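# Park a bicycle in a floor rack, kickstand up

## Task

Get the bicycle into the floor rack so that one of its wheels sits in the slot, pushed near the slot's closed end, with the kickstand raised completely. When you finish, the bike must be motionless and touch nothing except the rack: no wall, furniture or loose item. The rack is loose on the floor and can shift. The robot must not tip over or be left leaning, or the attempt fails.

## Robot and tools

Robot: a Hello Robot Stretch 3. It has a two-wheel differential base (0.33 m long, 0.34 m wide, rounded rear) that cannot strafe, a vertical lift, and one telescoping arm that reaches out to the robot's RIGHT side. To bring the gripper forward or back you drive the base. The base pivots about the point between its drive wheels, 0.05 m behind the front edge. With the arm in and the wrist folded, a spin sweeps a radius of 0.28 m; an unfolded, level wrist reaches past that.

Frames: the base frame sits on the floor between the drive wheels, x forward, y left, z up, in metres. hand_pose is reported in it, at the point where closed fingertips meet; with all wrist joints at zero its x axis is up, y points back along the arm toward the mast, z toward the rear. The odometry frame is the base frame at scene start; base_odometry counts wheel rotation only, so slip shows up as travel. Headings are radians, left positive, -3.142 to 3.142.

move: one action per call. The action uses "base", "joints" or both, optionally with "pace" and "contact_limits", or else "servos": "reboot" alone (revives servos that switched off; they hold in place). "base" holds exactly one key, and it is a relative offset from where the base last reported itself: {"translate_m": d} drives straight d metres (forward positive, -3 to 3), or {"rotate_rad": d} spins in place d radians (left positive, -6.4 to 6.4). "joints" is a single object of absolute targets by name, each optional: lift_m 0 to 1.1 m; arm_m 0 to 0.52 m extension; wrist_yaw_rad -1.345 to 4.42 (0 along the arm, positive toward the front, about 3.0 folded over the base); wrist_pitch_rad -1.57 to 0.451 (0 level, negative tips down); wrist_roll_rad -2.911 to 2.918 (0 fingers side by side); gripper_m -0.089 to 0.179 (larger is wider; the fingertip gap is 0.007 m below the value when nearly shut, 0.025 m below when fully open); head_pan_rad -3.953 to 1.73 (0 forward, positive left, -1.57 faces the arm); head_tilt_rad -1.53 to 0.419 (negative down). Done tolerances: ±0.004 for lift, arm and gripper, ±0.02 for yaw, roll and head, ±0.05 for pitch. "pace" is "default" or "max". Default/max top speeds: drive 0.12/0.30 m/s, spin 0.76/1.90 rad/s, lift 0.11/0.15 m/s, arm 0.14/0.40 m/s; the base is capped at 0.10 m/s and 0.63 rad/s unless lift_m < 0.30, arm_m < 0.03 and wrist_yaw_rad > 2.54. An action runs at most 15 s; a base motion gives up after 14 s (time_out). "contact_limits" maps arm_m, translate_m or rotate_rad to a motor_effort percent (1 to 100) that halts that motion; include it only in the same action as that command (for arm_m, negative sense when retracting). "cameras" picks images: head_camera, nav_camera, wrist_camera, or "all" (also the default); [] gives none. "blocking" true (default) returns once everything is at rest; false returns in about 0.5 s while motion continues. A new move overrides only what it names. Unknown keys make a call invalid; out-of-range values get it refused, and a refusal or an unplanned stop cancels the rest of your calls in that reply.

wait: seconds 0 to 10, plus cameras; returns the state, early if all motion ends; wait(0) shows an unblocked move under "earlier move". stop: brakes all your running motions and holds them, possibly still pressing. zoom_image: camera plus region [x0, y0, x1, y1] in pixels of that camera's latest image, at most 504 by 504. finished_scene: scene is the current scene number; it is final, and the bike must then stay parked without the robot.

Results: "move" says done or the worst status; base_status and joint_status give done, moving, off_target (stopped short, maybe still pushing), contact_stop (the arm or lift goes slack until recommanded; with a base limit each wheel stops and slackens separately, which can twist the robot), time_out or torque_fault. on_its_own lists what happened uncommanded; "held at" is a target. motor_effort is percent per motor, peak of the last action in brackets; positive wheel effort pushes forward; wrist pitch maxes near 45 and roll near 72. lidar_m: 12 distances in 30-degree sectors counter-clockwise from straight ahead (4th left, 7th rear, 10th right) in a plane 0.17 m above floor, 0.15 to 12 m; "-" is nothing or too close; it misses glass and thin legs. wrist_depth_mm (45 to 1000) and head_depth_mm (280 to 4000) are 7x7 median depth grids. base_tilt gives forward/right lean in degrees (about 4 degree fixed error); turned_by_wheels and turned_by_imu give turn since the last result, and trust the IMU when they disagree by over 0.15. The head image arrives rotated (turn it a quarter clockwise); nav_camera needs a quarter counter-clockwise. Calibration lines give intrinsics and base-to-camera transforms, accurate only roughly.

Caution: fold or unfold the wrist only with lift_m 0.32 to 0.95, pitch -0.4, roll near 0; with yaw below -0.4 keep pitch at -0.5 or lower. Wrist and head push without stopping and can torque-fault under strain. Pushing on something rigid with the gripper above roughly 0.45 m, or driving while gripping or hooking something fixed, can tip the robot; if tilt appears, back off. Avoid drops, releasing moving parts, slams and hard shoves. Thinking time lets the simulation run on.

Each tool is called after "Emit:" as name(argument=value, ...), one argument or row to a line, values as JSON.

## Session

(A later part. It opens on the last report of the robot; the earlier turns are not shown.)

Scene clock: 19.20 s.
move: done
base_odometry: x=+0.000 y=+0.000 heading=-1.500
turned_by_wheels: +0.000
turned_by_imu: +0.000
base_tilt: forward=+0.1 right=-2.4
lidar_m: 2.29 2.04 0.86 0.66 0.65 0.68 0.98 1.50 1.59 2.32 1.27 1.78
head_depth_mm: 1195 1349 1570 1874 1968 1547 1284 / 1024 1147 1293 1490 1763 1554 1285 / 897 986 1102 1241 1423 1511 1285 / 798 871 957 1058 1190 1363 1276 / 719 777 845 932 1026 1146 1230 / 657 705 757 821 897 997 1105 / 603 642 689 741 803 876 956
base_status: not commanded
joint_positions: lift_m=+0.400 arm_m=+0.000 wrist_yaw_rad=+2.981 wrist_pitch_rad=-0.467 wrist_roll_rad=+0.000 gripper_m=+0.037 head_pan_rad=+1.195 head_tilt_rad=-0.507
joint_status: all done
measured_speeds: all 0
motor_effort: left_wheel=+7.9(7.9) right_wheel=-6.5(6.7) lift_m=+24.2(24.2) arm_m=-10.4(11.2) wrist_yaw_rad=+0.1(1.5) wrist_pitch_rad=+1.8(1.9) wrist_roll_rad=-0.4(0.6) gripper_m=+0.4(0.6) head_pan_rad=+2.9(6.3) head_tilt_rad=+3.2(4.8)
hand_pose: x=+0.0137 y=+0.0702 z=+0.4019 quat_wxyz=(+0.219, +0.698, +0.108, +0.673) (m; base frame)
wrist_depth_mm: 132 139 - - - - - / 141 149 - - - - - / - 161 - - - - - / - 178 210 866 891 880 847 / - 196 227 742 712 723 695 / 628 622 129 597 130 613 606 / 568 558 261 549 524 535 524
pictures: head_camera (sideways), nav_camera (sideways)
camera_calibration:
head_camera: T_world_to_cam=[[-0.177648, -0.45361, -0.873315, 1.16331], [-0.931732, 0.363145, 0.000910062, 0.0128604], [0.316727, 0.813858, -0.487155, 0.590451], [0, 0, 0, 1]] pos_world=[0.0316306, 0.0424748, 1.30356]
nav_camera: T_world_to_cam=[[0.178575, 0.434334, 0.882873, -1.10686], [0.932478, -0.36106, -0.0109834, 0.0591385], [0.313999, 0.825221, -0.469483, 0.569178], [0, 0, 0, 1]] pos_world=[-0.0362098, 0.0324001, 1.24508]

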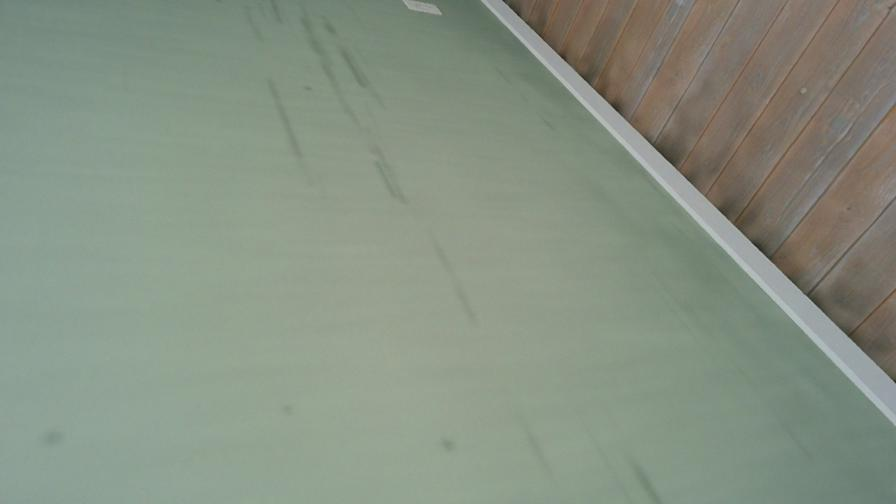

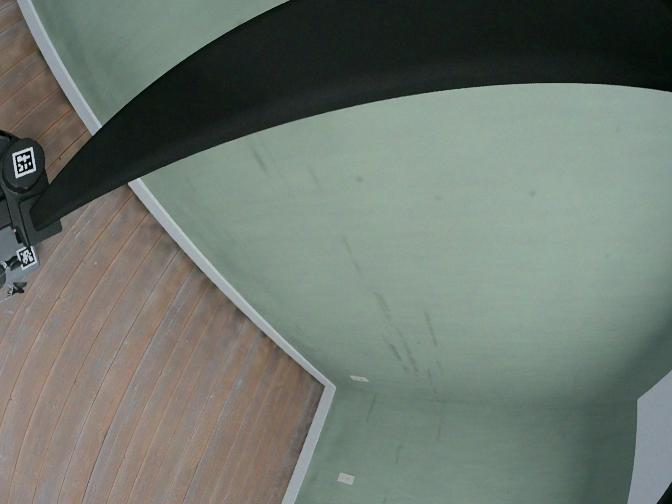

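Emit:
move(
  joints={"head_pan_rad": -1.3, "head_tilt_rad": -0.35},
  cameras=["nav_camera", "head_camera"],
)

Emit:
zoom_image(
  camera="head_camera",
  region=[360, 100, 760, 480],
)

Scene clock: 20.87 s.
move: done
base_odometry: x=+0.000 y=+0.000 heading=-1.500
turned_by_wheels: +0.000
turned_by_imu: +0.000
base_tilt: forward=+0.1 right=-2.4
lidar_m: 2.29 2.04 0.86 0.66 0.65 0.68 0.98 1.50 1.59 2.32 1.27 1.78
head_depth_mm: 2709 2799 2879 2930 2406 1795 1422 / 3350 3502 3592 3440 2463 1800 1418 / 3656 3880 - 3725 2429 1809 1421 / 3599 3872 - 3710 2422 1745 1434 / 3515 3695 - 3836 2412 1540 1427 / 3395 3633 3860 3759 2196 1507 1428 / 3341 3598 3799 3731 2140 1717 1425
base_status: not commanded
joint_positions: lift_m=+0.400 arm_m=+0.000 wrist_yaw_rad=+2.981 wrist_pitch_rad=-0.467 wrist_roll_rad=+0.000 gripper_m=+0.037 head_pan_rad=-1.295 head_tilt_rad=-0.359
joint_status: all done
measured_speeds: all 0
motor_effort: left_wheel=+6.9(7.8) right_wheel=-6.5(6.7) lift_m=+24.9(25.0) arm_m=-9.5(10.7) wrist_yaw_rad=-0.4(1.1) wrist_pitch_rad=+1.8(2.0) wrist_roll_rad=-0.5(0.6) gripper_m=-0.2(0.4) head_pan_rad=-2.2(5.8) head_tilt_rad=+4.0(6.2)
hand_pose: x=+0.0137 y=+0.0702 z=+0.4019 quat_wxyz=(+0.219, +0.698, +0.108, +0.673) (m; base frame)
wrist_depth_mm: 132 139 - - - - - / 141 149 - - - - - / - 161 - - - - - / - 178 210 867 892 872 851 / - 196 227 749 726 713 698 / 622 622 129 590 130 611 600 / 561 553 260 550 532 536 524
pictures: head_camera (sideways), nav_camera (sideways)
camera_calibration:
head_camera: T_world_to_cam=[[-0.0975734, 0.33928, -0.935611, 1.2441], [0.96087, 0.277001, 0.000241026, 0.00218639], [0.259247, -0.898977, -0.353032, 0.416269], [0, 0, 0, 1]] pos_world=[0.0113735, -0.0484864, 1.31095]
nav_camera: T_world_to_cam=[[0.0848055, -0.323352, 0.942471, -1.18405], [-0.959798, -0.280517, -0.00987775, 0.069244], [0.267573, -0.903744, -0.334142, 0.393339], [0, 0, 0, 1]] pos_world=[0.0616273, -0.00796269, 1.24805]

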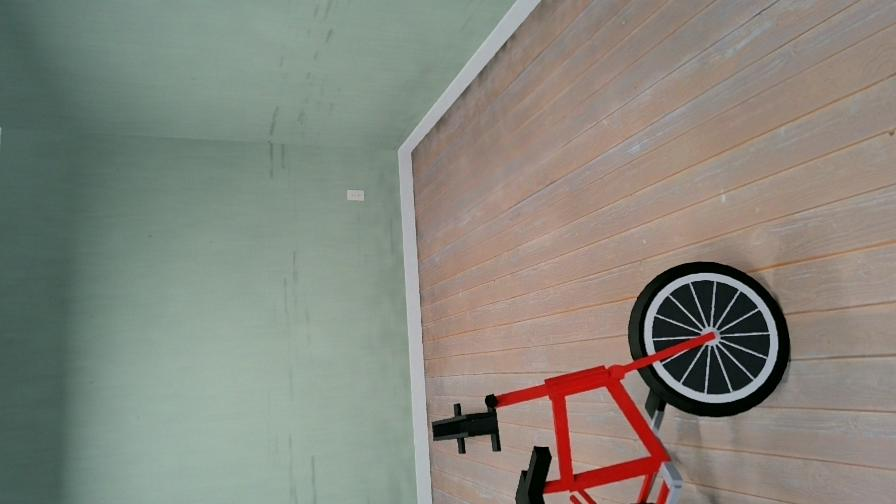

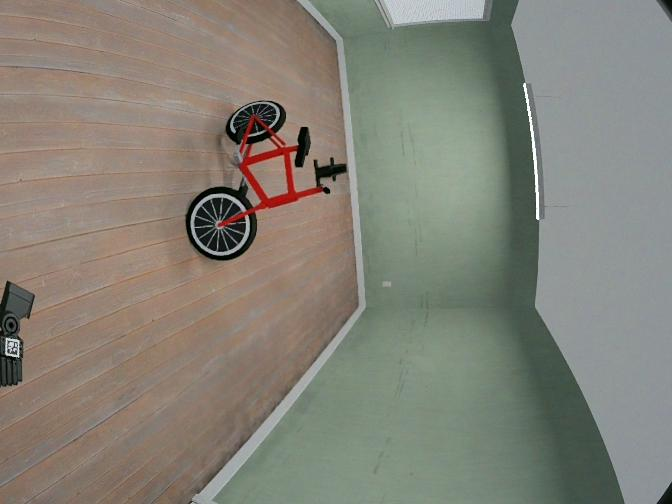

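Scaled by 1.260 from the camera's 896x504 image, which has a finer 1280x720 frame.

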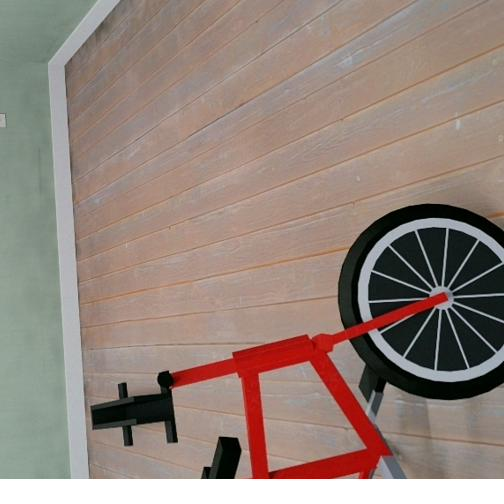

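Emit:
move(
  base={"rotate_rad": 1.467},
  pace="max",
  joints={"lift_m": 0.28, "head_pan_rad": -2.75, "head_tilt_rad": -0.5},
  cameras=[],
)

Emit:
move(
  base={"translate_m": -1.5},
  pace="max",
)

Scene clock: 26.17 s.
move: done
base_odometry: x=+0.000 y=+0.000 heading=-0.033
turned_by_wheels: +1.467
turned_by_imu: +1.486
base_tilt: forward=+0.1 right=-2.3
lidar_m: 0.68 0.64 0.66 0.88 1.51 1.55 2.08 1.27 1.63 2.36 2.24 0.96
head_depth_mm: 2800 2870 2983 2741 1973 1554 1282 / 3500 3633 3732 2738 1982 1574 1295 / 3568 3928 - 2689 2004 1562 1302 / 3476 3803 - 2735 1912 1574 1289 / 3502 3663 - 2752 1619 1565 1293 / 3379 3713 3934 2473 1685 1575 1299 / 3334 3600 3888 2481 1850 1582 1297
base_status: done
joint_positions: lift_m=+0.280 arm_m=+0.000 wrist_yaw_rad=+2.981 wrist_pitch_rad=-0.468 wrist_roll_rad=+0.000 gripper_m=+0.037 head_pan_rad=-2.745 head_tilt_rad=-0.495
joint_status: all done
measured_speeds: all 0
motor_effort: left_wheel=-4.6(11.7) right_wheel=+6.5(13.4) lift_m=+29.1(29.1) arm_m=-10.3(10.3) wrist_yaw_rad=+0.1(0.9) wrist_pitch_rad=+1.6(2.1) wrist_roll_rad=-0.4(0.6) gripper_m=-0.1(0.6) head_pan_rad=-1.9(5.4) head_tilt_rad=-2.6(3.9)
hand_pose: x=+0.0137 y=+0.0700 z=+0.2816 quat_wxyz=(+0.219, +0.698, +0.108, +0.673) (m; base frame)
wrist_depth_mm: 133 150 - - - - - / - 149 - - - - - / 978 162 910 881 789 - - / 732 178 694 701 685 640 - / 607 205 227 571 553 555 547 / 506 488 129 284 130 472 462 / 279 270 244 255 415 411 405
pictures: none
No camera images: "cameras" was empty.

Scene clock: 32.53 s.
move: done
base_odometry: x=-1.499 y=+0.050 heading=-0.033
turned_by_wheels: +0.000
turned_by_imu: -0.001
base_tilt: forward=+0.1 right=-2.3
lidar_m: 2.01 1.91 1.05 0.76 0.72 0.74 0.98 2.40 2.92 0.94 0.58 2.84
head_depth_mm: 1307 1360 1392 1444 1497 1486 1292 / 1639 1720 1769 1871 1854 1557 1287 / 2210 2303 2471 2441 1995 1572 1293 / 2421 2646 2934 2714 2000 1565 1290 / 2398 2599 2820 2717 1994 1568 1291 / 2370 2557 2828 2724 1995 1557 1287 / 2321 2504 2755 2696 1995 1575 1288
base_status: done
joint_positions: lift_m=+0.280 arm_m=+0.000 wrist_yaw_rad=+2.981 wrist_pitch_rad=-0.468 wrist_roll_rad=+0.000 gripper_m=+0.037 head_pan_rad=-2.745 head_tilt_rad=-0.495
joint_status: not commanded
measured_speeds: all 0
motor_effort: left_wheel=-1.8(13.1) right_wheel=+2.0(5.7) lift_m=+24.9(30.3) arm_m=-12.5(13.5) wrist_yaw_rad=+0.3(1.5) wrist_pitch_rad=+1.9(2.1) wrist_roll_rad=-0.4(0.7) gripper_m=+0.2(0.7) head_pan_rad=-1.6(3.2) head_tilt_rad=-2.4(3.3)
hand_pose: x=+0.0137 y=+0.0701 z=+0.2816 quat_wxyz=(+0.219, +0.698, +0.108, +0.673) (m; base frame)
wrist_depth_mm: 132 139 - - - - - / 141 149 - - - - - / - 161 822 881 854 842 828 / - 179 706 700 685 668 654 / 590 205 228 571 563 552 547 / 505 483 129 284 130 472 469 / 280 268 244 257 415 409 409
pictures: head_camera (sideways), nav_camera (sideways), wrist_camera
camera_calibration:
head_camera: T_world_to_cam=[[0.438771, 0.185138, -0.87932, 1.16738], [0.39021, -0.920726, 0.000854283, 0.00486913], [-0.809454, -0.343494, -0.476231, 0.583107], [0, 0, 0, 1]] pos_world=[-0.0421148, -0.0113501, 1.30419]
nav_camera: T_world_to_cam=[[-0.425505, -0.170976, 0.888658, -1.11072], [-0.392339, 0.919756, -0.0108992, 0.0671105], [-0.815485, -0.353293, -0.458441, 0.561699], [0, 0, 0, 1]] pos_world=[0.0117726, -0.0531869, 1.24528]
wrist_camera: T_world_to_cam=[[0.981706, -0.182156, -0.0554358, 0.018577], [-0.148151, -0.547871, -0.82334, 0.30576], [0.119605, 0.81649, -0.564834, 0.265724], [0, 0, 0, 1]] pos_world=[-0.00472032, -0.0460599, 0.402865]

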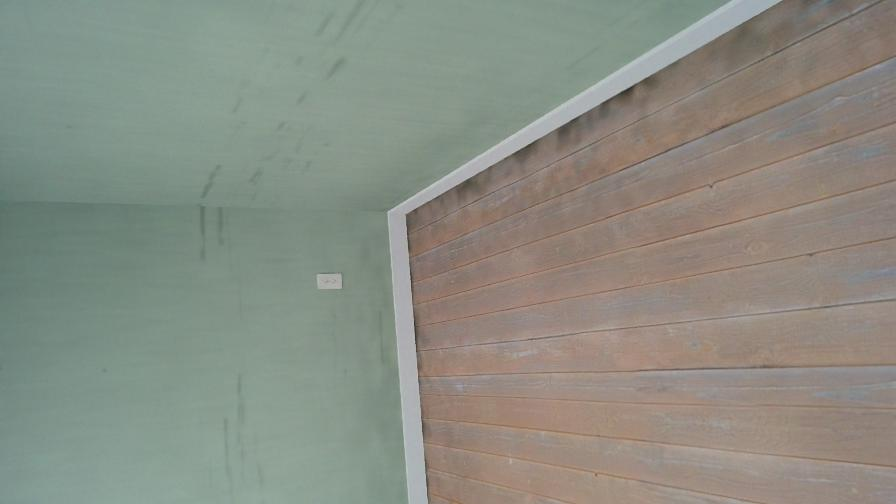

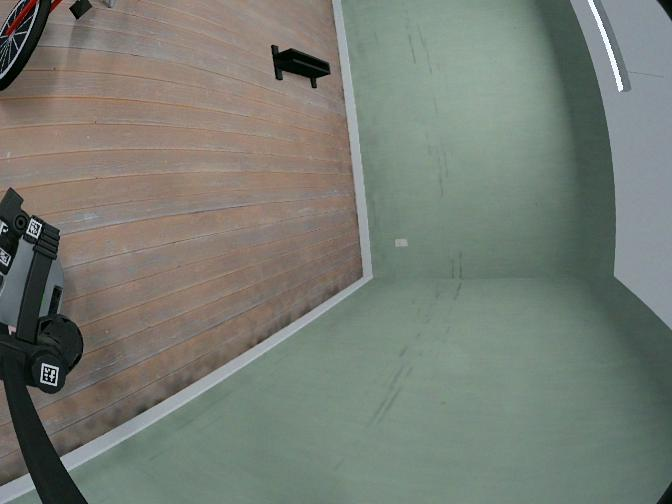

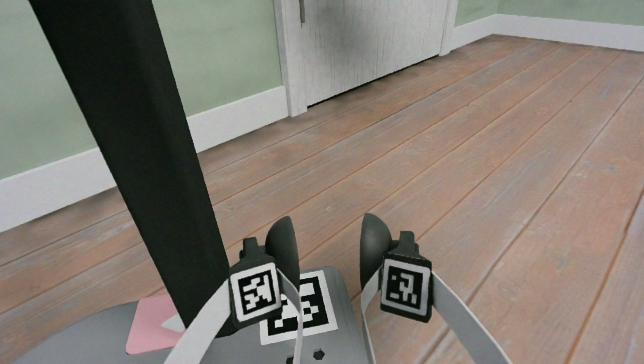

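Emit:
move(
  base={"rotate_rad": 0.906},
  pace="max",
  joints={"head_pan_rad": -2.0, "head_tilt_rad": -0.7},
)

Emit:
zoom_image(
  camera="nav_camera",
  region=[200, 0, 400, 120],
)

Emit:
move(
  base={"translate_m": -1.95},
  pace="max",
  joints={"head_pan_rad": -1.5, "head_tilt_rad": -0.9},
)

Scene clock: 34.30 s.
move: done
base_odometry: x=-1.499 y=+0.050 heading=+0.873
turned_by_wheels: +0.906
turned_by_imu: +0.917
base_tilt: forward=+0.1 right=-2.3
lidar_m: 1.25 0.80 0.72 0.72 0.88 1.68 2.86 3.37 0.58 3.06 2.12 1.91
head_depth_mm: 2679 3010 2635 1997 1619 1357 1166 / 2622 2994 2669 1821 1628 1363 1173 / 2596 2966 2671 1441 1534 1357 1167 / 2587 2961 2645 2022 1216 1146 1171 / 2561 2857 2665 2034 1618 1327 1170 / 2539 2814 2669 2003 1637 1368 1170 / 2521 2789 2655 2019 1631 1361 1168
base_status: done
joint_positions: lift_m=+0.280 arm_m=+0.000 wrist_yaw_rad=+2.981 wrist_pitch_rad=-0.468 wrist_roll_rad=+0.000 gripper_m=+0.037 head_pan_rad=-2.005 head_tilt_rad=-0.692
joint_status: all done
measured_speeds: all 0
motor_effort: left_wheel=-4.7(11.9) right_wheel=+6.4(12.9) lift_m=+29.3(29.4) arm_m=-12.7(13.2) wrist_yaw_rad=+0.3(1.4) wrist_pitch_rad=+1.8(2.2) wrist_roll_rad=-0.5(0.6) gripper_m=+0.1(0.8) head_pan_rad=+2.4(4.6) head_tilt_rad=-3.1(5.5)
hand_pose: x=+0.0137 y=+0.0701 z=+0.2816 quat_wxyz=(+0.219, +0.698, +0.108, +0.673) (m; base frame)
wrist_depth_mm: 131 139 - - - - - / 141 149 - - - - - / - 162 836 801 - - 728 / 742 177 700 694 687 664 658 / 603 206 228 571 564 555 550 / 505 486 130 285 130 471 462 / 282 269 244 256 413 412 406
pictures: head_camera (sideways), nav_camera (sideways), wrist_camera
camera_calibration:
head_camera: T_world_to_cam=[[0.267636, 0.580609, -0.768937, 1.02451], [0.90902, -0.416748, 0.00171569, 0.000583244], [-0.319457, -0.699438, -0.639323, 0.792302], [0, 0, 0, 1]] pos_world=[-0.0216191, -0.0404281, 1.29432]
nav_camera: T_world_to_cam=[[-0.268309, -0.563177, 0.781564, -0.972035], [-0.909091, 0.416423, -0.0120242, 0.0717243], [-0.318689, -0.713739, -0.62371, 0.773691], [0, 0, 0, 1]] pos_world=[0.0509651, -0.0250822, 1.24313]
wrist_camera: T_world_to_cam=[[0.981706, -0.182157, -0.055436, 0.0185776], [-0.148151, -0.547871, -0.82334, 0.305762], [0.119605, 0.81649, -0.564834, 0.265721], [0, 0, 0, 1]] pos_world=[-0.00472031, -0.0460569, 0.402864]

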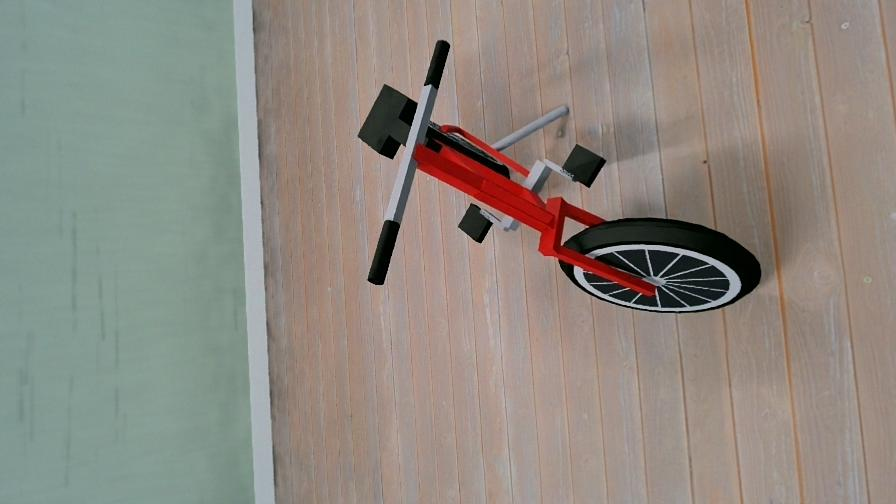

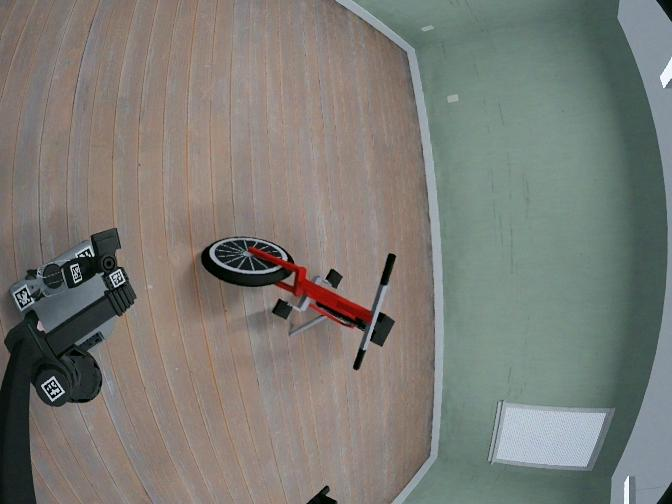

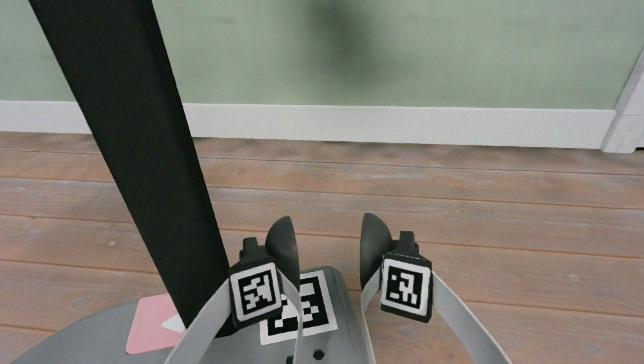

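Scaled by 2.520 from the camera's 672x504 image, which has a finer 792x594 frame.

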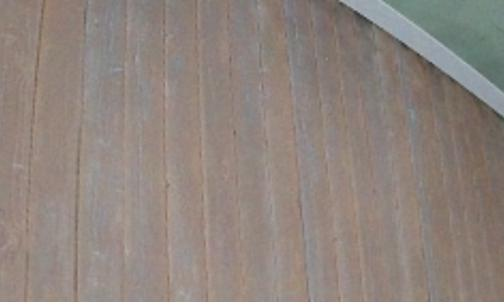

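Scene clock: 42.20 s.
move: done
base_odometry: x=-2.753 y=-1.444 heading=+0.873
turned_by_wheels: +0.000
turned_by_imu: -0.002
base_tilt: forward=+0.1 right=-2.3
lidar_m: 2.43 1.52 1.36 1.37 1.13 1.01 1.02 1.23 2.33 2.42 1.52 1.53
head_depth_mm: 2033 2281 1969 1655 1425 1192 1083 / 2113 2370 1973 1645 1422 1159 1104 / 2202 2402 1981 1640 1421 1170 741 / 2298 2443 1986 1634 1411 1235 744 / 2415 2424 1969 1643 1412 1244 1109 / 2490 2453 1978 1658 1427 1246 1101 / 2630 2451 1960 1647 1417 1240 1098
base_status: done
joint_positions: lift_m=+0.280 arm_m=+0.000 wrist_yaw_rad=+2.981 wrist_pitch_rad=-0.468 wrist_roll_rad=+0.000 gripper_m=+0.037 head_pan_rad=-1.505 head_tilt_rad=-0.888
joint_status: all done
measured_speeds: all 0
motor_effort: left_wheel=-1.5(12.5) right_wheel=+2.1(6.0) lift_m=+23.3(30.4) arm_m=-6.2(12.6) wrist_yaw_rad=-0.9(1.5) wrist_pitch_rad=+1.9(2.3) wrist_roll_rad=-0.5(0.7) gripper_m=+0.2(0.9) head_pan_rad=+2.1(5.2) head_tilt_rad=-5.7(6.9)
hand_pose: x=+0.0137 y=+0.0701 z=+0.2816 quat_wxyz=(+0.219, +0.698, +0.108, +0.673) (m; base frame)
wrist_depth_mm: 131 150 - - - - - / 144 149 - - - - - / 914 161 913 883 889 853 836 / 740 178 704 691 678 670 655 / 601 206 227 568 567 554 540 / 505 490 129 285 130 476 464 / 281 268 245 256 414 412 410
pictures: head_camera (sideways), nav_camera (sideways), wrist_camera
camera_calibration:
head_camera: T_world_to_cam=[[-0.0526313, 0.775321, -0.629371, 0.84458], [0.997561, 0.0697531, 0.00250743, -0.000987066], [0.0458446, -0.627704, -0.777101, 0.969264], [0, 0, 0, 1]] pos_world=[0.00100047, -0.0463411, 1.28477]
nav_camera: T_world_to_cam=[[0.0438644, -0.763103, 0.644786, -0.795688], [-0.997601, -0.0680586, -0.012681, 0.0731162], [0.0535602, -0.642683, -0.764258, 0.954221], [0, 0, 0, 1]] pos_world=[0.056735, 0.0110455, 1.24325]
wrist_camera: T_world_to_cam=[[0.981706, -0.182157, -0.055436, 0.0185778], [-0.148151, -0.547871, -0.82334, 0.305765], [0.119605, 0.81649, -0.564835, 0.265723], [0, 0, 0, 1]] pos_world=[-0.00472031, -0.0460569, 0.402868]

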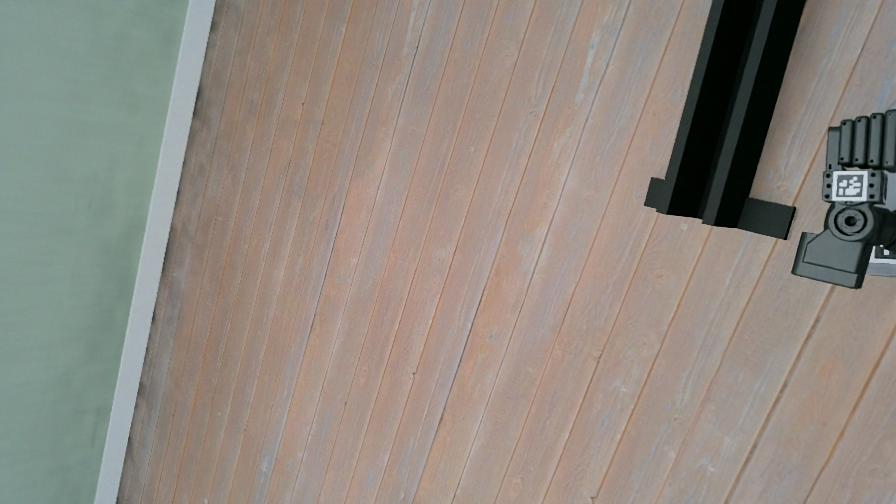

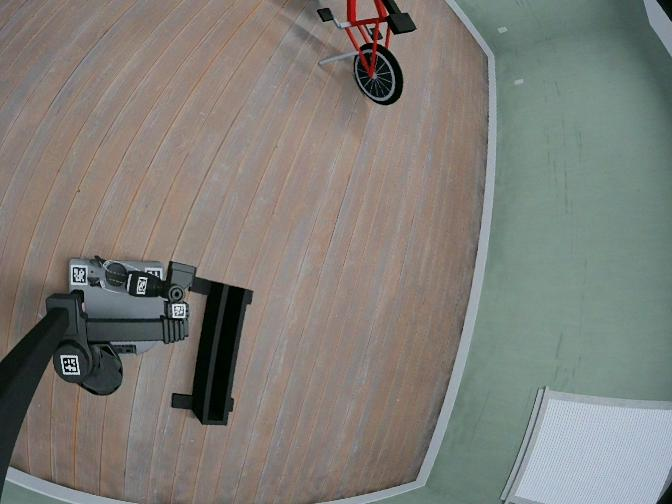

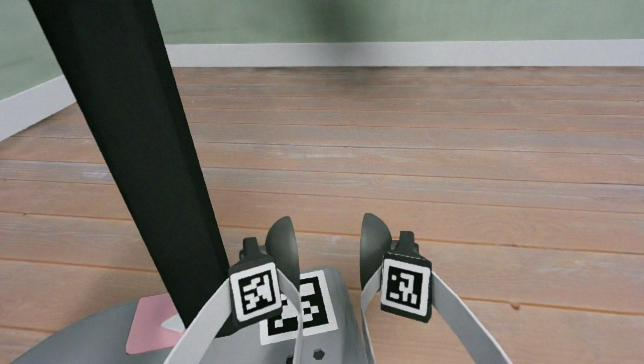

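Emit:
move(
  base={"rotate_rad": -0.384},
  joints={"head_pan_rad": -1.9, "head_tilt_rad": -1.0, "lift_m": 0.36},
)

Scene clock: 44.13 s.
move: done
base_odometry: x=-2.753 y=-1.444 heading=+0.489
turned_by_wheels: -0.384
turned_by_imu: -0.389
base_tilt: forward=+0.1 right=-2.3
lidar_m: 1.55 2.04 1.43 1.36 1.40 1.06 1.01 1.04 1.37 2.40 2.45 1.53
head_depth_mm: 1407 1544 1662 1520 1343 1206 1087 / 1643 1827 1750 1529 1348 1203 982 / 1980 2006 1743 1528 1280 1209 620 / 2293 2071 1760 1526 1276 1202 701 / 2320 2084 1745 1523 1348 1156 1063 / 2179 2069 1774 1545 1351 1195 1092 / 2122 2082 1761 1531 1354 1203 1091
base_status: done
joint_positions: lift_m=+0.360 arm_m=+0.000 wrist_yaw_rad=+2.981 wrist_pitch_rad=-0.468 wrist_roll_rad=+0.000 gripper_m=+0.037 head_pan_rad=-1.895 head_tilt_rad=-0.988
joint_status: all done
measured_speeds: all 0
motor_effort: left_wheel=+7.6(11.7) right_wheel=-6.5(9.3) lift_m=+31.0(33.0) arm_m=-5.0(6.4) wrist_yaw_rad=-0.4(0.9) wrist_pitch_rad=+2.1(2.1) wrist_roll_rad=-0.4(0.6) gripper_m=+0.1(0.8) head_pan_rad=-2.0(5.1) head_tilt_rad=-5.6(6.9)
hand_pose: x=+0.0137 y=+0.0701 z=+0.3616 quat_wxyz=(+0.219, +0.698, +0.108, +0.673) (m; base frame)
wrist_depth_mm: 132 150 - - - - - / - 149 - - - - - / - 161 - - - - - / 865 177 838 825 827 788 779 / 716 203 227 677 663 659 653 / 610 572 129 545 130 563 565 / 518 517 262 349 487 491 485
pictures: head_camera (sideways), nav_camera (sideways), wrist_camera
camera_calibration:
head_camera: T_world_to_cam=[[0.264794, 0.792443, -0.54947, 0.738546], [0.949044, -0.315131, 0.00287172, -0.00116504], [-0.170879, -0.522231, -0.835509, 1.04652], [0, 0, 0, 1]] pos_world=[-0.0156282, -0.0390964, 1.28019]
nav_camera: T_world_to_cam=[[-0.268761, -0.779313, 0.566072, -0.691226], [-0.948118, 0.317659, -0.0128281, 0.0730042], [-0.169821, -0.540151, -0.824256, 1.03359], [0, 0, 0, 1]] pos_world=[0.0589672, -0.00357636, 1.24416]
wrist_camera: T_world_to_cam=[[0.981706, -0.182156, -0.055436, 0.0230124], [-0.148151, -0.547871, -0.82334, 0.37163], [0.119605, 0.81649, -0.564835, 0.310911], [0, 0, 0, 1]] pos_world=[-0.00472034, -0.0460582, 0.482867]

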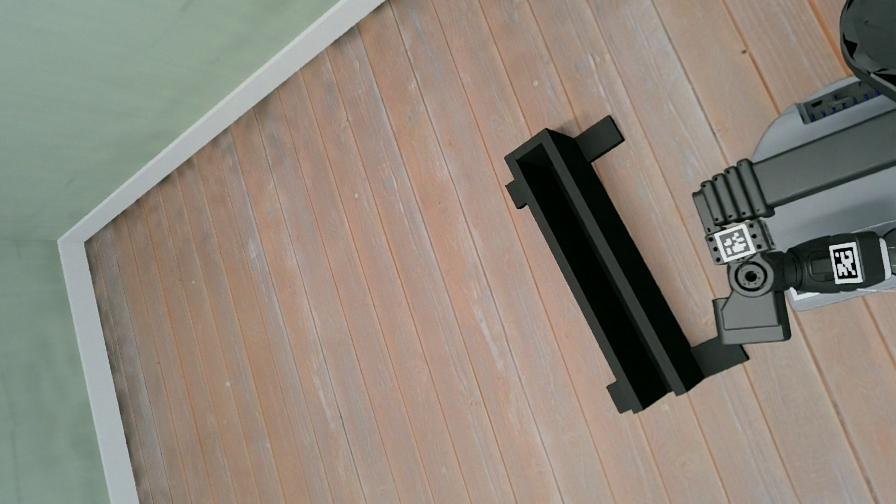

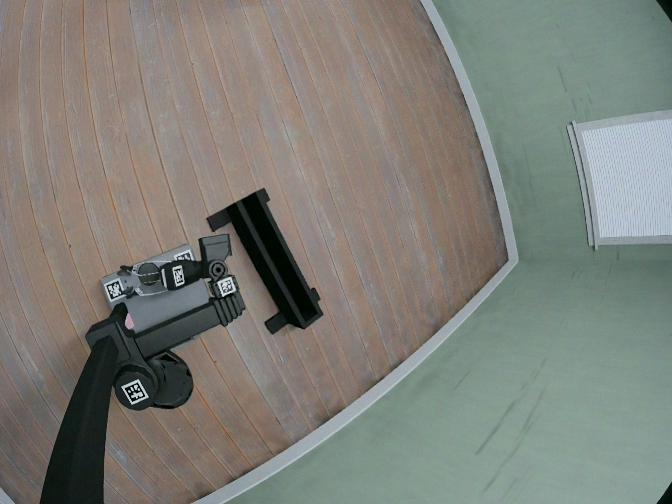

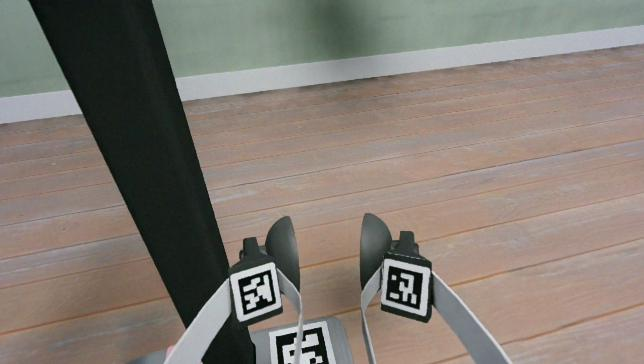

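Emit:
zoom_image(
  camera="head_camera",
  region=[480, 100, 780, 430],
)

Scaled by 1.527 from the camera's 896x504 image, which has a finer 1280x720 frame.

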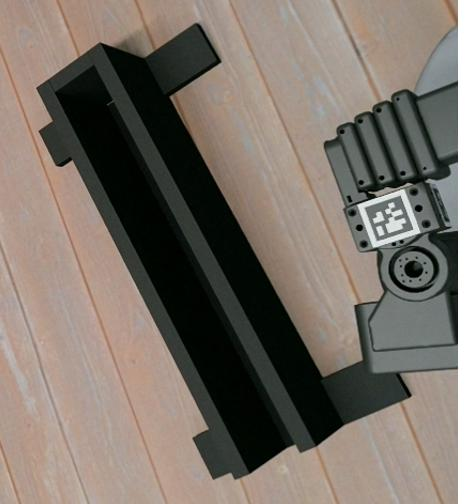

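Emit:
move(
  base={"translate_m": -0.118},
  joints={"wrist_yaw_rad": 0.0, "wrist_pitch_rad": -0.4, "gripper_m": 0.17},
  cameras=[],
)

Emit:
move(
  joints={"wrist_pitch_rad": -1.57, "wrist_roll_rad": -1.739, "arm_m": 0.355, "lift_m": 0.42, "head_pan_rad": -1.7},
)

Scene clock: 47.03 s.
move: done
base_odometry: x=-2.857 y=-1.499 heading=+0.489
turned_by_wheels: +0.000
turned_by_imu: +0.000
base_tilt: forward=+0.1 right=-2.4
lidar_m: 1.67 2.03 1.43 1.36 1.34 0.94 0.90 0.92 1.21 2.40 2.47 1.63
head_depth_mm: 1243 1363 1507 1508 1340 1206 1095 / 1455 1628 1698 1533 1337 1207 981 / 1757 1923 1751 1527 1327 1203 622 / 2202 2066 1755 1535 1272 755 933 / 2321 2071 1758 1533 1355 1153 1077 / 2218 2079 1760 1522 1359 1151 1091 / 2112 2085 1753 1535 1342 1170 1093
base_status: done
joint_positions: lift_m=+0.360 arm_m=+0.000 wrist_yaw_rad=+0.003 wrist_pitch_rad=-0.420 wrist_roll_rad=+0.000 gripper_m=+0.170 head_pan_rad=-1.895 head_tilt_rad=-0.988
joint_status: all done
measured_speeds: all 0
motor_effort: left_wheel=-0.3(4.3) right_wheel=-6.0(9.6) lift_m=+25.2(30.9) arm_m=-3.4(5.2) wrist_yaw_rad=-3.2(6.2) wrist_pitch_rad=+3.2(7.1) wrist_roll_rad=-0.4(0.7) gripper_m=+0.2(84.5) head_pan_rad=-2.5(2.9) head_tilt_rad=-5.7(6.6)
hand_pose: x=-0.0208 y=-0.3691 z=+0.3722 quat_wxyz=(+0.692, +0.149, -0.691, -0.147) (m; base frame)
wrist_depth_mm: - - - - - - - / - - - - - - - / - - - - - - - / 963 937 920 902 877 855 846 / 760 753 748 723 719 673 689 / 641 147 621 623 625 128 118 / - 548 - - - - 484
pictures: none
No camera images: "cameras" was empty.

Scene clock: 50.87 s.
move: done
base_odometry: x=-2.857 y=-1.499 heading=+0.489
turned_by_wheels: +0.000
turned_by_imu: +0.000
base_tilt: forward=+0.1 right=-2.3
lidar_m: 1.67 2.03 1.43 1.36 1.34 0.94 0.89 0.92 1.21 2.40 2.46 1.64
head_depth_mm: 1661 1749 1730 1526 1350 1206 1089 / 2085 2020 1769 1520 1342 1207 957 / 2318 2069 1773 1525 716 625 924 / 2257 2061 1747 810 1242 1204 955 / 2248 2090 1739 1522 1255 1192 1089 / 2172 2067 1761 1543 1350 1170 1091 / 2145 2088 1764 1530 1342 1208 1088
base_status: not commanded
joint_positions: lift_m=+0.420 arm_m=+0.355 wrist_yaw_rad=+0.001 wrist_pitch_rad=-1.560 wrist_roll_rad=-1.736 gripper_m=+0.170 head_pan_rad=-1.705 head_tilt_rad=-0.988
joint_status: all done
measured_speeds: all 0
motor_effort: left_wheel=+0.1(0.7) right_wheel=-6.3(6.5) lift_m=+23.8(32.7) arm_m=+14.1(19.8) wrist_yaw_rad=-0.4(3.1) wrist_pitch_rad=-2.1(5.1) wrist_roll_rad=-1.5(2.6) gripper_m=+0.2(0.9) head_pan_rad=+2.5(3.7) head_tilt_rad=-5.6(6.5)
hand_pose: x=-0.0214 y=-0.4786 z=+0.3022 quat_wxyz=(+0.708, +0.701, +0.059, +0.058) (m; base frame)
wrist_depth_mm: 423 425 427 427 432 431 433 / 432 435 435 437 438 446 441 / 368 446 450 444 450 447 450 / 390 459 456 - 461 459 459 / 400 466 469 - 462 466 469 / 355 141 479 - 482 138 118 / - 488 491 - 497 495 499
pictures: head_camera (sideways), nav_camera (sideways), wrist_camera
camera_calibration:
head_camera: T_world_to_cam=[[0.110545, 0.828191, -0.549435, 0.739442], [0.991453, -0.130431, 0.00287187, -0.00142392], [-0.0692851, -0.545057, -0.835531, 1.04593], [0, 0, 0, 1]] pos_world=[-0.00786218, -0.0424926, 1.28019]
nav_camera: T_world_to_cam=[[-0.116917, -0.816046, 0.566038, -0.692108], [-0.991021, 0.133089, -0.0128281, 0.073266], [-0.0648649, -0.562456, -0.824279, 1.03298], [0, 0, 0, 1]] pos_world=[0.0586929, 0.00646386, 1.24416]
wrist_camera: T_world_to_cam=[[0.105581, -0.994402, 0.0041006, -0.47125], [-0.985558, -0.104091, 0.133569, -0.0777643], [-0.132395, -0.0181438, -0.991031, 0.453495], [0, 0, 0, 1]] pos_world=[0.0331543, -0.468479, 0.461747]

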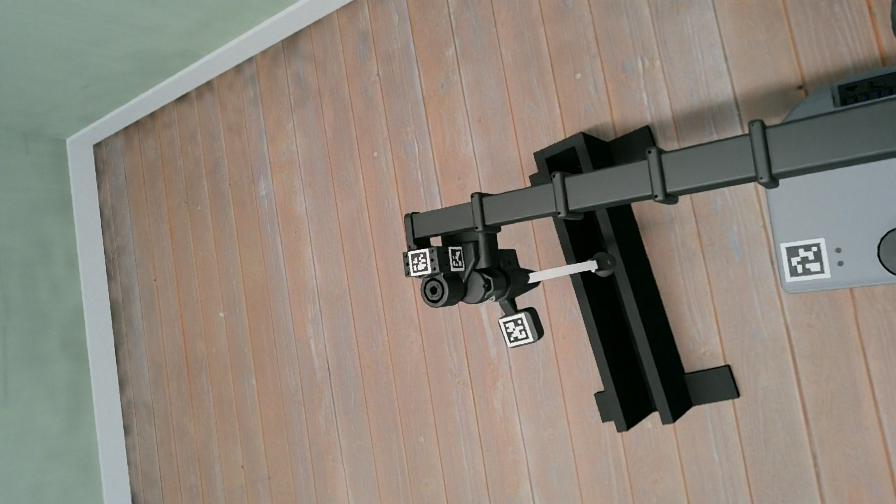

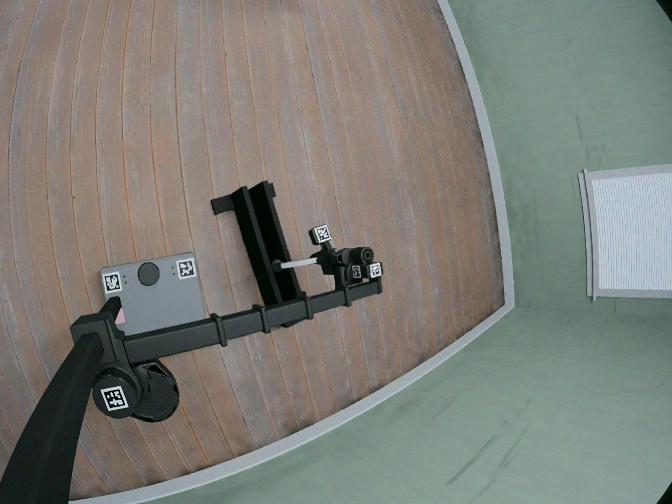

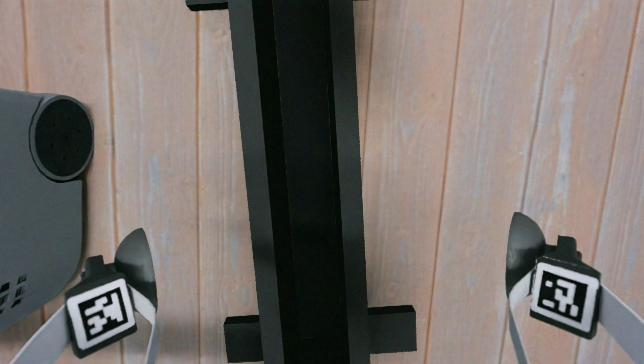

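Emit:
zoom_image(
  camera="wrist_camera",
  region=[140, 0, 540, 364],
)

Scaled by 1.260.

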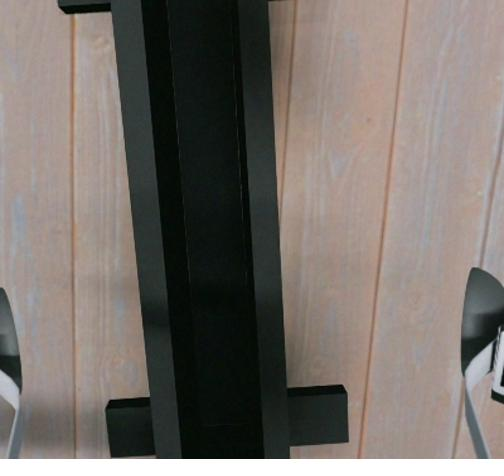

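Emit:
move(
  joints={"arm_m": 0.335, "lift_m": 0.26, "gripper_m": 0.179},
  cameras=["wrist_camera"],
)

Scene clock: 53.63 s.
move: done
base_odometry: x=-2.857 y=-1.499 heading=+0.489
turned_by_wheels: +0.000
turned_by_imu: +0.000
base_tilt: forward=+0.1 right=-2.3
lidar_m: 1.67 2.03 1.42 1.36 1.34 0.94 0.89 0.92 1.21 2.40 2.47 1.64
head_depth_mm: 1656 1766 1715 1532 1350 1204 1094 / 2060 2024 1767 1514 1347 1203 972 / 2310 2095 1756 1524 1237 782 704 / 2280 2081 1750 1517 996 1212 959 / 2230 2062 1750 1527 1255 1193 1090 / 2184 2081 1758 1536 1349 1174 1088 / 2140 2068 1765 1528 1352 1209 1093
base_status: not commanded
joint_positions: lift_m=+0.260 arm_m=+0.335 wrist_yaw_rad=+0.001 wrist_pitch_rad=-1.561 wrist_roll_rad=-1.736 gripper_m=+0.179 head_pan_rad=-1.705 head_tilt_rad=-0.988
joint_status: all done
measured_speeds: all 0
motor_effort: left_wheel=+0.2(0.6) right_wheel=-6.0(6.4) lift_m=+21.8(24.9) arm_m=-12.4(15.6) wrist_yaw_rad=-1.6(2.0) wrist_pitch_rad=-2.1(2.4) wrist_roll_rad=-1.6(1.6) gripper_m=+0.1(46.5) head_pan_rad=+2.1(3.2) head_tilt_rad=-4.8(6.6)
hand_pose: x=-0.0214 y=-0.4585 z=+0.1422 quat_wxyz=(+0.708, +0.701, +0.059, +0.058) (m; base frame)
wrist_depth_mm: 278 279 - 277 130 280 282 / 284 283 - 283 132 285 286 / 287 290 - 291 - 294 292 / 298 298 - 299 - 301 301 / 304 304 - 304 - 305 307 / 128 311 - 312 - 312 119 / - 317 - 319 - 324 320
pictures: wrist_camera
camera_calibration:
wrist_camera: T_world_to_cam=[[0.105598, -0.994402, 0.0037257, -0.450554], [-0.985556, -0.104158, 0.133531, -0.0543275], [-0.132395, -0.0177724, -0.991038, 0.295475], [0, 0, 0, 1]] pos_world=[0.0331541, -0.448439, 0.30176]

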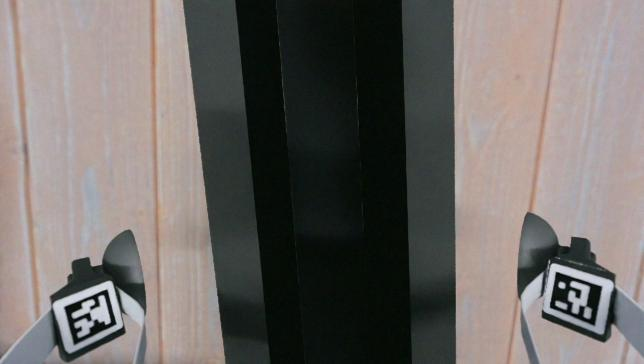

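Emit:
move(
  joints={"lift_m": 0.218},
  cameras=[],
)

Emit:
move(
  joints={"gripper_m": 0.0},
  cameras=[],
)

Emit:
move(
  joints={"lift_m": 0.248},
)

Scene clock: 54.97 s.
move: done
base_odometry: x=-2.857 y=-1.499 heading=+0.489
turned_by_wheels: +0.000
turned_by_imu: +0.000
base_tilt: forward=+0.1 right=-2.3
lidar_m: 1.67 2.03 1.43 1.36 1.34 0.94 0.90 0.92 1.21 2.41 2.47 1.64
head_depth_mm: 1665 1762 1711 1519 1334 1207 1088 / 2069 2028 1751 1522 1344 1202 966 / 2319 2070 1747 1531 1233 1159 744 / 2257 2098 1765 1529 985 1202 958 / 2216 2092 1753 1518 1276 1186 1088 / 2176 2075 1751 1520 1343 1171 1086 / 2109 2094 1768 1513 1345 1209 1096
base_status: not commanded
joint_positions: lift_m=+0.218 arm_m=+0.335 wrist_yaw_rad=+0.001 wrist_pitch_rad=-1.561 wrist_roll_rad=-1.736 gripper_m=+0.179 head_pan_rad=-1.705 head_tilt_rad=-0.988
joint_status: all done
measured_speeds: all 0
motor_effort: left_wheel=+0.1(0.6) right_wheel=-6.2(6.5) lift_m=+21.7(24.9) arm_m=-11.6(12.3) wrist_yaw_rad=-1.7(1.7) wrist_pitch_rad=-2.2(2.4) wrist_roll_rad=-1.5(1.7) gripper_m=+0.2(0.8) head_pan_rad=+2.1(3.2) head_tilt_rad=-4.8(6.5)
hand_pose: x=-0.0214 y=-0.4585 z=+0.1002 quat_wxyz=(+0.708, +0.701, +0.059, +0.058) (m; base frame)
wrist_depth_mm: 240 - - 238 115 241 241 / 244 - - 243 118 247 247 / 250 - - 249 96 250 253 / 256 - - 255 112 256 258 / 261 148 - 261 103 100 263 / 127 138 - 267 107 - 119 / - 270 - 272 125 275 278
pictures: none
No camera images: "cameras" was empty.

Scene clock: 57.47 s.
move: done
base_odometry: x=-2.857 y=-1.499 heading=+0.489
turned_by_wheels: +0.000
turned_by_imu: +0.000
base_tilt: forward=+0.2 right=-2.4
lidar_m: 1.67 2.03 1.43 1.36 1.34 0.94 0.89 0.92 1.21 2.40 2.46 1.63
head_depth_mm: 1656 1761 1727 1530 1338 1210 1090 / 2093 2023 1759 1521 1346 1206 969 / 2326 2083 1749 1530 1232 1151 745 / 2278 2083 1754 1514 990 1215 953 / 2224 2099 1751 1523 1276 1189 1098 / 2173 2070 1750 1525 1344 1170 1089 / 2128 2087 1751 1523 1341 1214 1090
base_status: not commanded
joint_positions: lift_m=+0.218 arm_m=+0.335 wrist_yaw_rad=+0.001 wrist_pitch_rad=-1.558 wrist_roll_rad=-1.736 gripper_m=+0.003 head_pan_rad=-1.705 head_tilt_rad=-0.988
joint_status: all done
measured_speeds: all 0
motor_effort: left_wheel=-0.1(0.5) right_wheel=-5.3(6.5) lift_m=+22.5(24.1) arm_m=-10.4(12.2) wrist_yaw_rad=-0.7(2.2) wrist_pitch_rad=-2.7(3.7) wrist_roll_rad=-1.4(1.6) gripper_m=-51.2(100.0) head_pan_rad=+2.7(3.4) head_tilt_rad=-5.9(6.4)
hand_pose: x=-0.0214 y=-0.4592 z=+0.1002 quat_wxyz=(+0.709, +0.700, +0.059, +0.058) (m; base frame)
wrist_depth_mm: 239 - - 240 111 242 244 / 244 - - 244 113 248 248 / 249 - - 251 96 253 253 / 255 - - 256 108 98 260 / 261 260 - 261 101 101 268 / 266 - - 269 115 - 271 / 105 121 - 274 118 280 277
pictures: none
No camera images: "cameras" was empty.

Scene clock: 58.53 s.
move: done
base_odometry: x=-2.857 y=-1.499 heading=+0.489
turned_by_wheels: +0.000
turned_by_imu: +0.000
base_tilt: forward=+0.1 right=-2.3
lidar_m: 1.67 2.04 1.43 1.35 1.34 0.94 0.89 0.92 0.44 0.40 0.40 1.63
head_depth_mm: 1650 1765 1710 1525 1337 1202 1091 / 2088 2030 1745 1525 1341 1211 970 / 2336 2083 1756 1517 1181 807 717 / 2273 2089 1763 1523 979 1205 958 / 2221 2077 1755 1526 1268 1186 1094 / 2165 2077 1777 1524 1342 1173 1087 / 2133 2092 1764 1528 1353 1208 1094
base_status: not commanded
joint_positions: lift_m=+0.248 arm_m=+0.335 wrist_yaw_rad=+0.001 wrist_pitch_rad=-1.553 wrist_roll_rad=-1.737 gripper_m=+0.009 head_pan_rad=-1.705 head_tilt_rad=-0.988
joint_status: all done
measured_speeds: all 0
on_its_own: gripper_m is held at +0.008, not at your +0.000, by its stall guard, which is still easing
motor_effort: left_wheel=+0.7(1.0) right_wheel=-5.1(5.5) lift_m=+37.6(39.3) arm_m=-10.2(10.9) wrist_yaw_rad=-2.2(2.2) wrist_pitch_rad=-3.8(4.1) wrist_roll_rad=-1.3(1.5) gripper_m=-25.6(51.6) head_pan_rad=+2.6(3.2) head_tilt_rad=-5.4(6.4)
hand_pose: x=-0.0214 y=-0.4605 z=+0.1301 quat_wxyz=(+0.711, +0.699, +0.060, +0.058) (m; base frame)
wrist_depth_mm: 264 - - 253 100 270 272 / 271 270 - 255 - 274 276 / 275 276 - 257 - 280 282 / 282 282 - 258 105 286 287 / 289 - - 261 104 141 296 / 296 - - 264 113 - 302 / - 122 - 265 116 308 309
pictures: head_camera (sideways), nav_camera (sideways), wrist_camera
camera_calibration:
head_camera: T_world_to_cam=[[0.110511, 0.828261, -0.549336, 0.739313], [0.99146, -0.130381, 0.00287229, -0.00142451], [-0.0692442, -0.544962, -0.835597, 1.04602], [0, 0, 0, 1]] pos_world=[-0.00785967, -0.0424908, 1.28018]
nav_camera: T_world_to_cam=[[-0.116885, -0.816119, 0.56594, -0.69198], [-0.991028, 0.13304, -0.0128283, 0.0732661], [-0.0648232, -0.562362, -0.824346, 1.03307], [0, 0, 0, 1]] pos_world=[0.0586935, 0.00647332, 1.24417]
wrist_camera: T_world_to_cam=[[0.106584, -0.994237, 0.0114938, -0.453416], [-0.985452, -0.10409, 0.134349, -0.0529831], [-0.132378, -0.0256461, -0.990867, 0.279742], [0, 0, 0, 1]] pos_world=[0.0331466, -0.449144, 0.289517]

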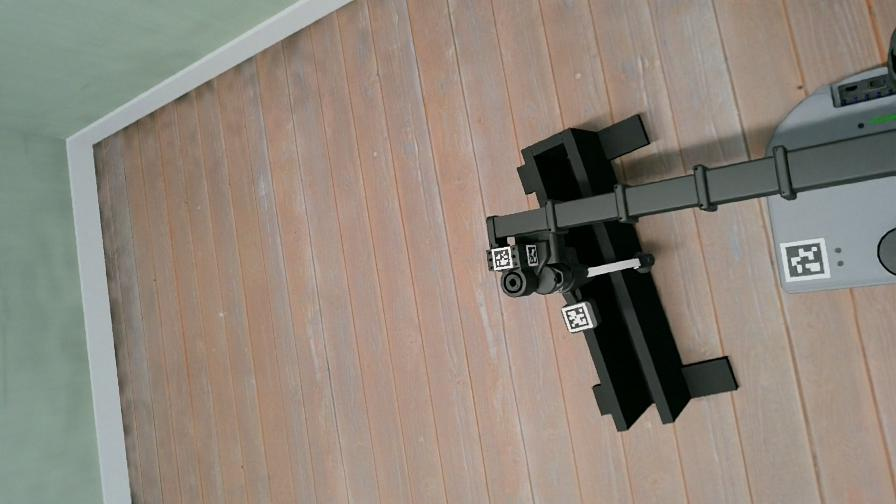

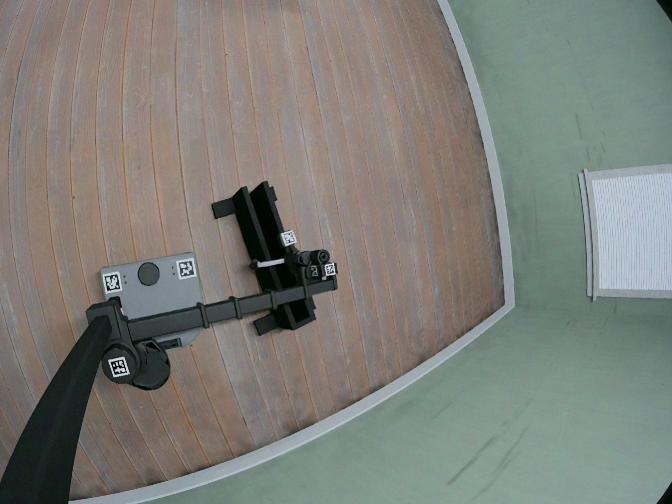

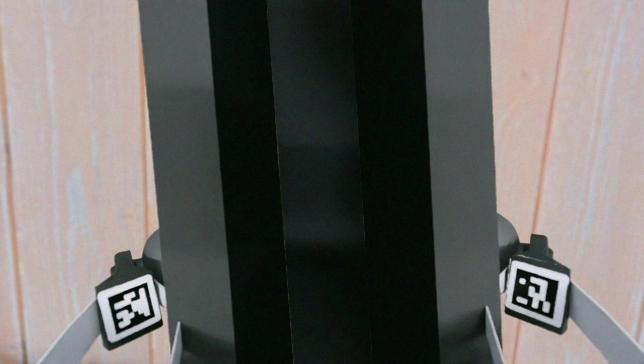

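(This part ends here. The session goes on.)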